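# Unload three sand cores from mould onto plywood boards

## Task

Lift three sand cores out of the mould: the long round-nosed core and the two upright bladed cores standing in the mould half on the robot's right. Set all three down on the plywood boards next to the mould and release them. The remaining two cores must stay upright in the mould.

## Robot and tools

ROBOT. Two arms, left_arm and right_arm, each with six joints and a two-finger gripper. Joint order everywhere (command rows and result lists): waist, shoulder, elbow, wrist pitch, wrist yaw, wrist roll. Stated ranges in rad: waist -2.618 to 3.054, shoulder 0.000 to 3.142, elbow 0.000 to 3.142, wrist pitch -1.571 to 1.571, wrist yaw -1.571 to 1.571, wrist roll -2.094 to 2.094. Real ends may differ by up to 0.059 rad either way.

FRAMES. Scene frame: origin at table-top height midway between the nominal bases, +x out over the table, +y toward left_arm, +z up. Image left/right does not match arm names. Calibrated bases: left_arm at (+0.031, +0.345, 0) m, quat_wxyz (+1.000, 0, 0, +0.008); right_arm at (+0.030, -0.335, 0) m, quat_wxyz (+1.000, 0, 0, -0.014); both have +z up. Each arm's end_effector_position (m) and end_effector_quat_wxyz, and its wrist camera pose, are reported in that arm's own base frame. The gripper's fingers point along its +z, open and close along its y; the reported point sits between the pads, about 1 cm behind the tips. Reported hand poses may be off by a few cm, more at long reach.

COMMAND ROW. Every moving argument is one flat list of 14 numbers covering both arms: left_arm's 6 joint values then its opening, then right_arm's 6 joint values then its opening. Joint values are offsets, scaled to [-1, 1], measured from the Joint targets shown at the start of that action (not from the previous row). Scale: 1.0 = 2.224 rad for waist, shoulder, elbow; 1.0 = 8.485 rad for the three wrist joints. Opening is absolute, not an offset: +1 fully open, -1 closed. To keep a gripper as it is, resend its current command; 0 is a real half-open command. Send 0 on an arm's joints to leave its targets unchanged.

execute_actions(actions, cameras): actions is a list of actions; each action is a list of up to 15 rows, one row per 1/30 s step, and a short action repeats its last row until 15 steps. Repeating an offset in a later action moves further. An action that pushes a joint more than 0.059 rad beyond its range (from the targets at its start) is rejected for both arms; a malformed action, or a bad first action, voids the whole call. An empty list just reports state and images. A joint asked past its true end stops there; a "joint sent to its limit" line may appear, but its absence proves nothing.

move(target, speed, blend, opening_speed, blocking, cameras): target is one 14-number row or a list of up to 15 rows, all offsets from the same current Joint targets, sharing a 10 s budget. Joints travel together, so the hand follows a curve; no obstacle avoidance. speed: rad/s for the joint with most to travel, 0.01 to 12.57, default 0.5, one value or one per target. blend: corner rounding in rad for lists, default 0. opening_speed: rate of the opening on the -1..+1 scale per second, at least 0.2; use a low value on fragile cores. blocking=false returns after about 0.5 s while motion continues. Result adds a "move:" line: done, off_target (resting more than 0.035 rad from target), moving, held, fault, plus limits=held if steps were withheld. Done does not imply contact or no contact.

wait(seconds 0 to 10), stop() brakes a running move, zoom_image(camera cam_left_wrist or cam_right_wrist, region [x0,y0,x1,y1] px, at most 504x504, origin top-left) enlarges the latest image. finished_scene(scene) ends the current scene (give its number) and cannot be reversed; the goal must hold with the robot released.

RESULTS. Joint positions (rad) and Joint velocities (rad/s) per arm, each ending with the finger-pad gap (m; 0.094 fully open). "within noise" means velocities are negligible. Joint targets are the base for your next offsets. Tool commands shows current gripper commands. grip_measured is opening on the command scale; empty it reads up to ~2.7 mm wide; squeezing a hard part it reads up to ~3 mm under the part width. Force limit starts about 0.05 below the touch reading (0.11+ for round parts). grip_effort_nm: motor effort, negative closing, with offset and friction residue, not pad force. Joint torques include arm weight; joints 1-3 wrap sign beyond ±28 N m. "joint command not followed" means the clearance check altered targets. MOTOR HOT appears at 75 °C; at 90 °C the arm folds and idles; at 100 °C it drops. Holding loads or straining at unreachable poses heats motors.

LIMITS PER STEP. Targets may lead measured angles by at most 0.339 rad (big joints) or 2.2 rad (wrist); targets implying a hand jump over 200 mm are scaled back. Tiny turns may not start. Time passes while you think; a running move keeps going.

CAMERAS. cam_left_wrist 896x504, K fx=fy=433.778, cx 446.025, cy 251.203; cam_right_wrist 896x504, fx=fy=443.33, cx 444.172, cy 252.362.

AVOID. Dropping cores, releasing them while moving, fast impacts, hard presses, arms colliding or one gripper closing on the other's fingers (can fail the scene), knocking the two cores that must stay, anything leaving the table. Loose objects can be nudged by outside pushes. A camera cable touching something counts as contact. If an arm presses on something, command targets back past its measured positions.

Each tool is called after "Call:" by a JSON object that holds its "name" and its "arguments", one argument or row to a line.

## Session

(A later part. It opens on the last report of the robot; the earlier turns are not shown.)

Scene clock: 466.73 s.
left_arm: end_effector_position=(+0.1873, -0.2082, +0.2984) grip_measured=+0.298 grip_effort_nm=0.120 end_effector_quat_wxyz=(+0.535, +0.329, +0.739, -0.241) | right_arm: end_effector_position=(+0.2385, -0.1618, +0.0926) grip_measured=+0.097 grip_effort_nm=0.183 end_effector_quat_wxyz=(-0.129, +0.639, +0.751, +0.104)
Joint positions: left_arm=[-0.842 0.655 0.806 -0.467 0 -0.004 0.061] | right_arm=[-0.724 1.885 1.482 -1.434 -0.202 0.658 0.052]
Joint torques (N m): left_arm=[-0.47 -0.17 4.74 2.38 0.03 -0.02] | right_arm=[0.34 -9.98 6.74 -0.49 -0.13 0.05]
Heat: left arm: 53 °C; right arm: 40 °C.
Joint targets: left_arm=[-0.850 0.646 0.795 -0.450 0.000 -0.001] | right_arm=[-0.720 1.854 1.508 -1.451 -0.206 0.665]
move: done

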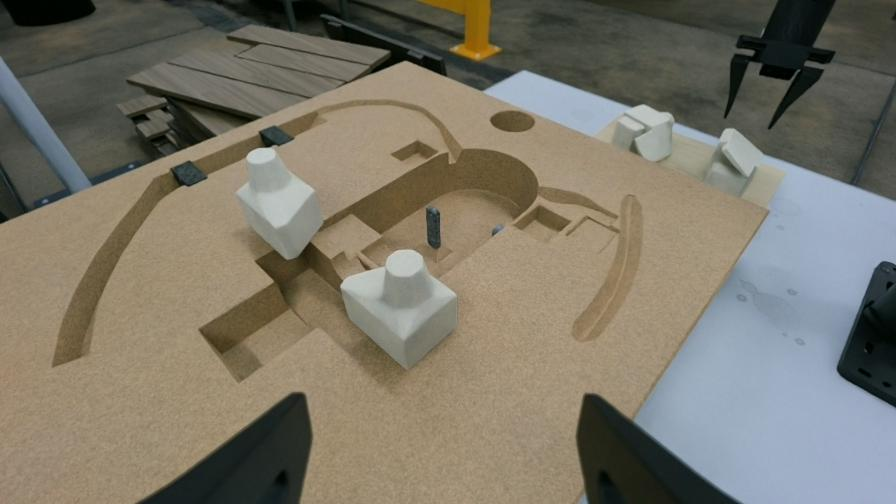

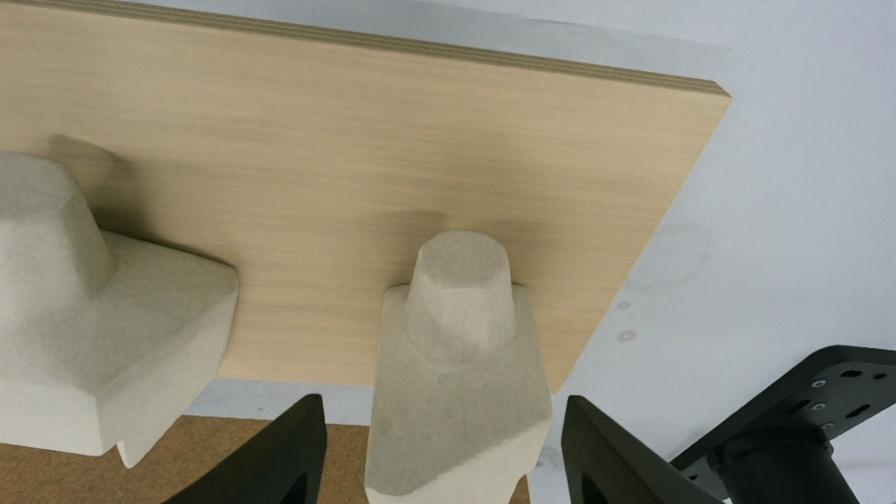

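Call:
{"name": "move", "arguments": {
  "target": [0,0,0,0,0,0,0.3,0.0989,-0.1097,0.1583,0.0202,0.0243,0.0277,0.1],
  "speed": 0.4
}}

Call:
{"name": "zoom_image", "arguments": {
  "camera": "cam_right_wrist",
  "region": [396, 100, 896, 504]
}}

Scene clock: 472.13 s.
left_arm: end_effector_position=(+0.1873, -0.2082, +0.2984) grip_measured=+0.298 grip_effort_nm=0.120 end_effector_quat_wxyz=(+0.535, +0.329, +0.739, -0.241) | right_arm: end_effector_position=(+0.3320, -0.1796, +0.2758) grip_measured=+0.097 grip_effort_nm=0.178 end_effector_quat_wxyz=(+0.240, +0.623, +0.743, +0.053)
Joint positions: left_arm=[-0.842 0.655 0.806 -0.467 0 -0.004 0.061] | right_arm=[-0.504 1.621 1.841 -1.294 -0.012 0.894 0.052]
Joint torques (N m): left_arm=[-0.57 -0.2 4.67 2.38 0.03 -0.03] | right_arm=[0.31 -6.65 6.68 1.02 0.1 0.03]
Heat: left arm: 53 °C; right arm: 41 °C.
Joint targets: left_arm=[-0.850 0.646 0.795 -0.450 0.000 -0.001] | right_arm=[-0.500 1.611 1.860 -1.280 0.000 0.900]
move: done

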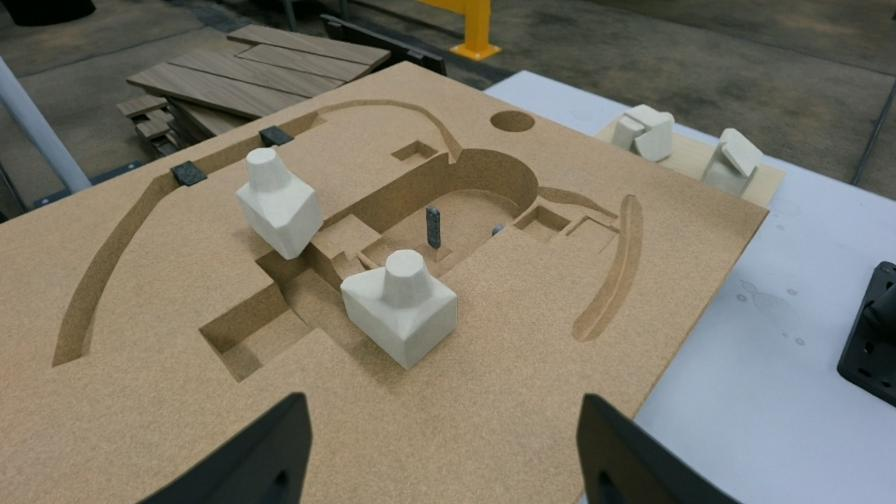

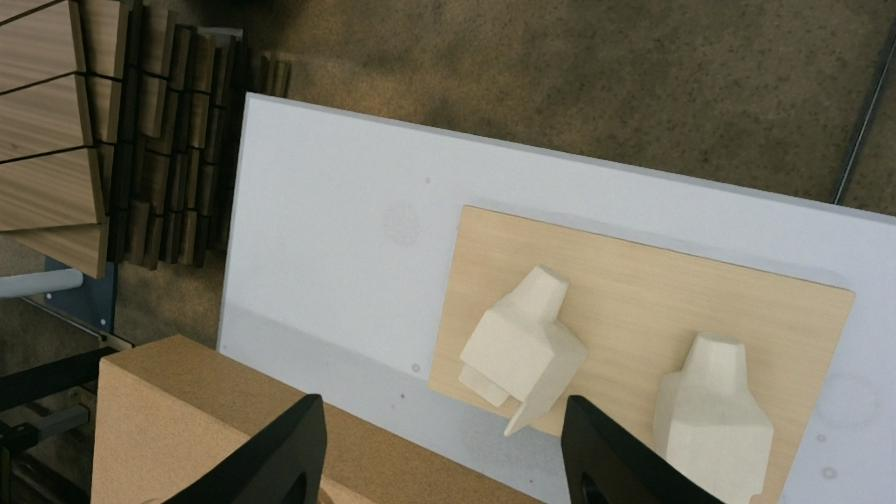

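Scaled by 1.008.

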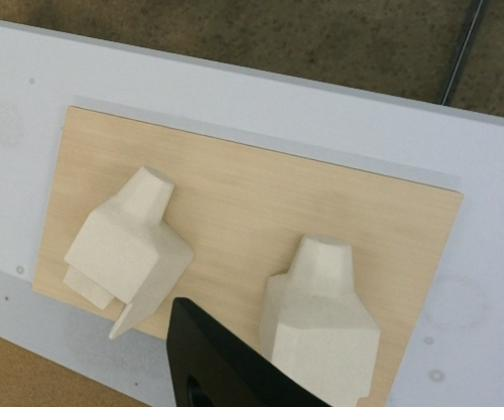

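Call:
{"name": "move", "arguments": {
  "target": [0,0,0,0,0,0,0.3,0.1574,0,0,0,0,0,0.1],
  "speed": 0.4,
  "cameras": ["cam_right_wrist"]
}}

Scene clock: 476.47 s.
left_arm: end_effector_position=(+0.1873, -0.2082, +0.2984) grip_measured=+0.298 grip_effort_nm=0.125 end_effector_quat_wxyz=(+0.535, +0.329, +0.739, -0.241) | right_arm: end_effector_position=(+0.3737, -0.0546, +0.2759) grip_measured=+0.097 grip_effort_nm=0.178 end_effector_quat_wxyz=(+0.228, +0.484, +0.840, +0.093)
Joint positions: left_arm=[-0.842 0.655 0.806 -0.467 0 -0.004 0.061] | right_arm=[-0.151 1.621 1.841 -1.294 -0.007 0.895 0.052]
Joint torques (N m): left_arm=[-0.54 -0.23 4.74 2.38 0.01 -0.03] | right_arm=[0.23 -6.69 6.71 1 0.06 0.02]
Heat: left arm: 53 °C; right arm: 41 °C.
Joint targets: left_arm=[-0.850 0.646 0.795 -0.450 0.000 -0.001] | right_arm=[-0.150 1.611 1.860 -1.280 0.000 0.901]
move: done
Images, in order (width x height): cam_right_wrist 896x504.

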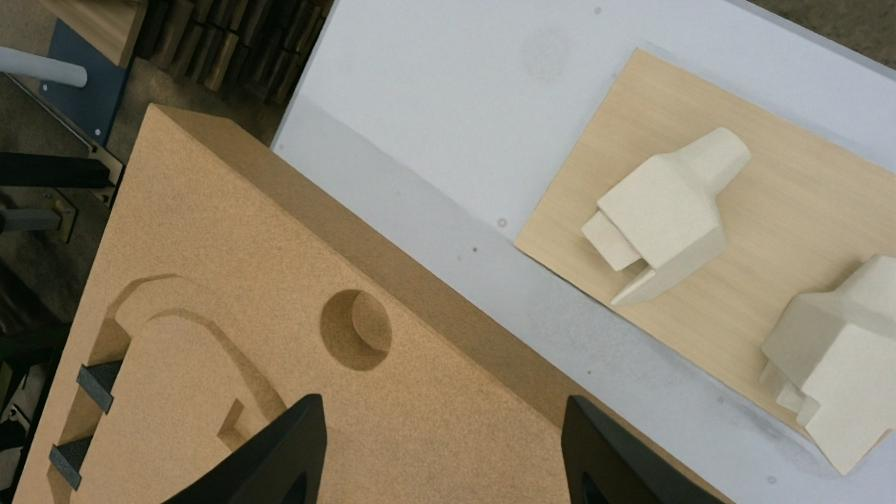

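Call:
{"name": "finished_scene", "arguments": {
  "scene": 2
}}

The scene is finished: the task was done.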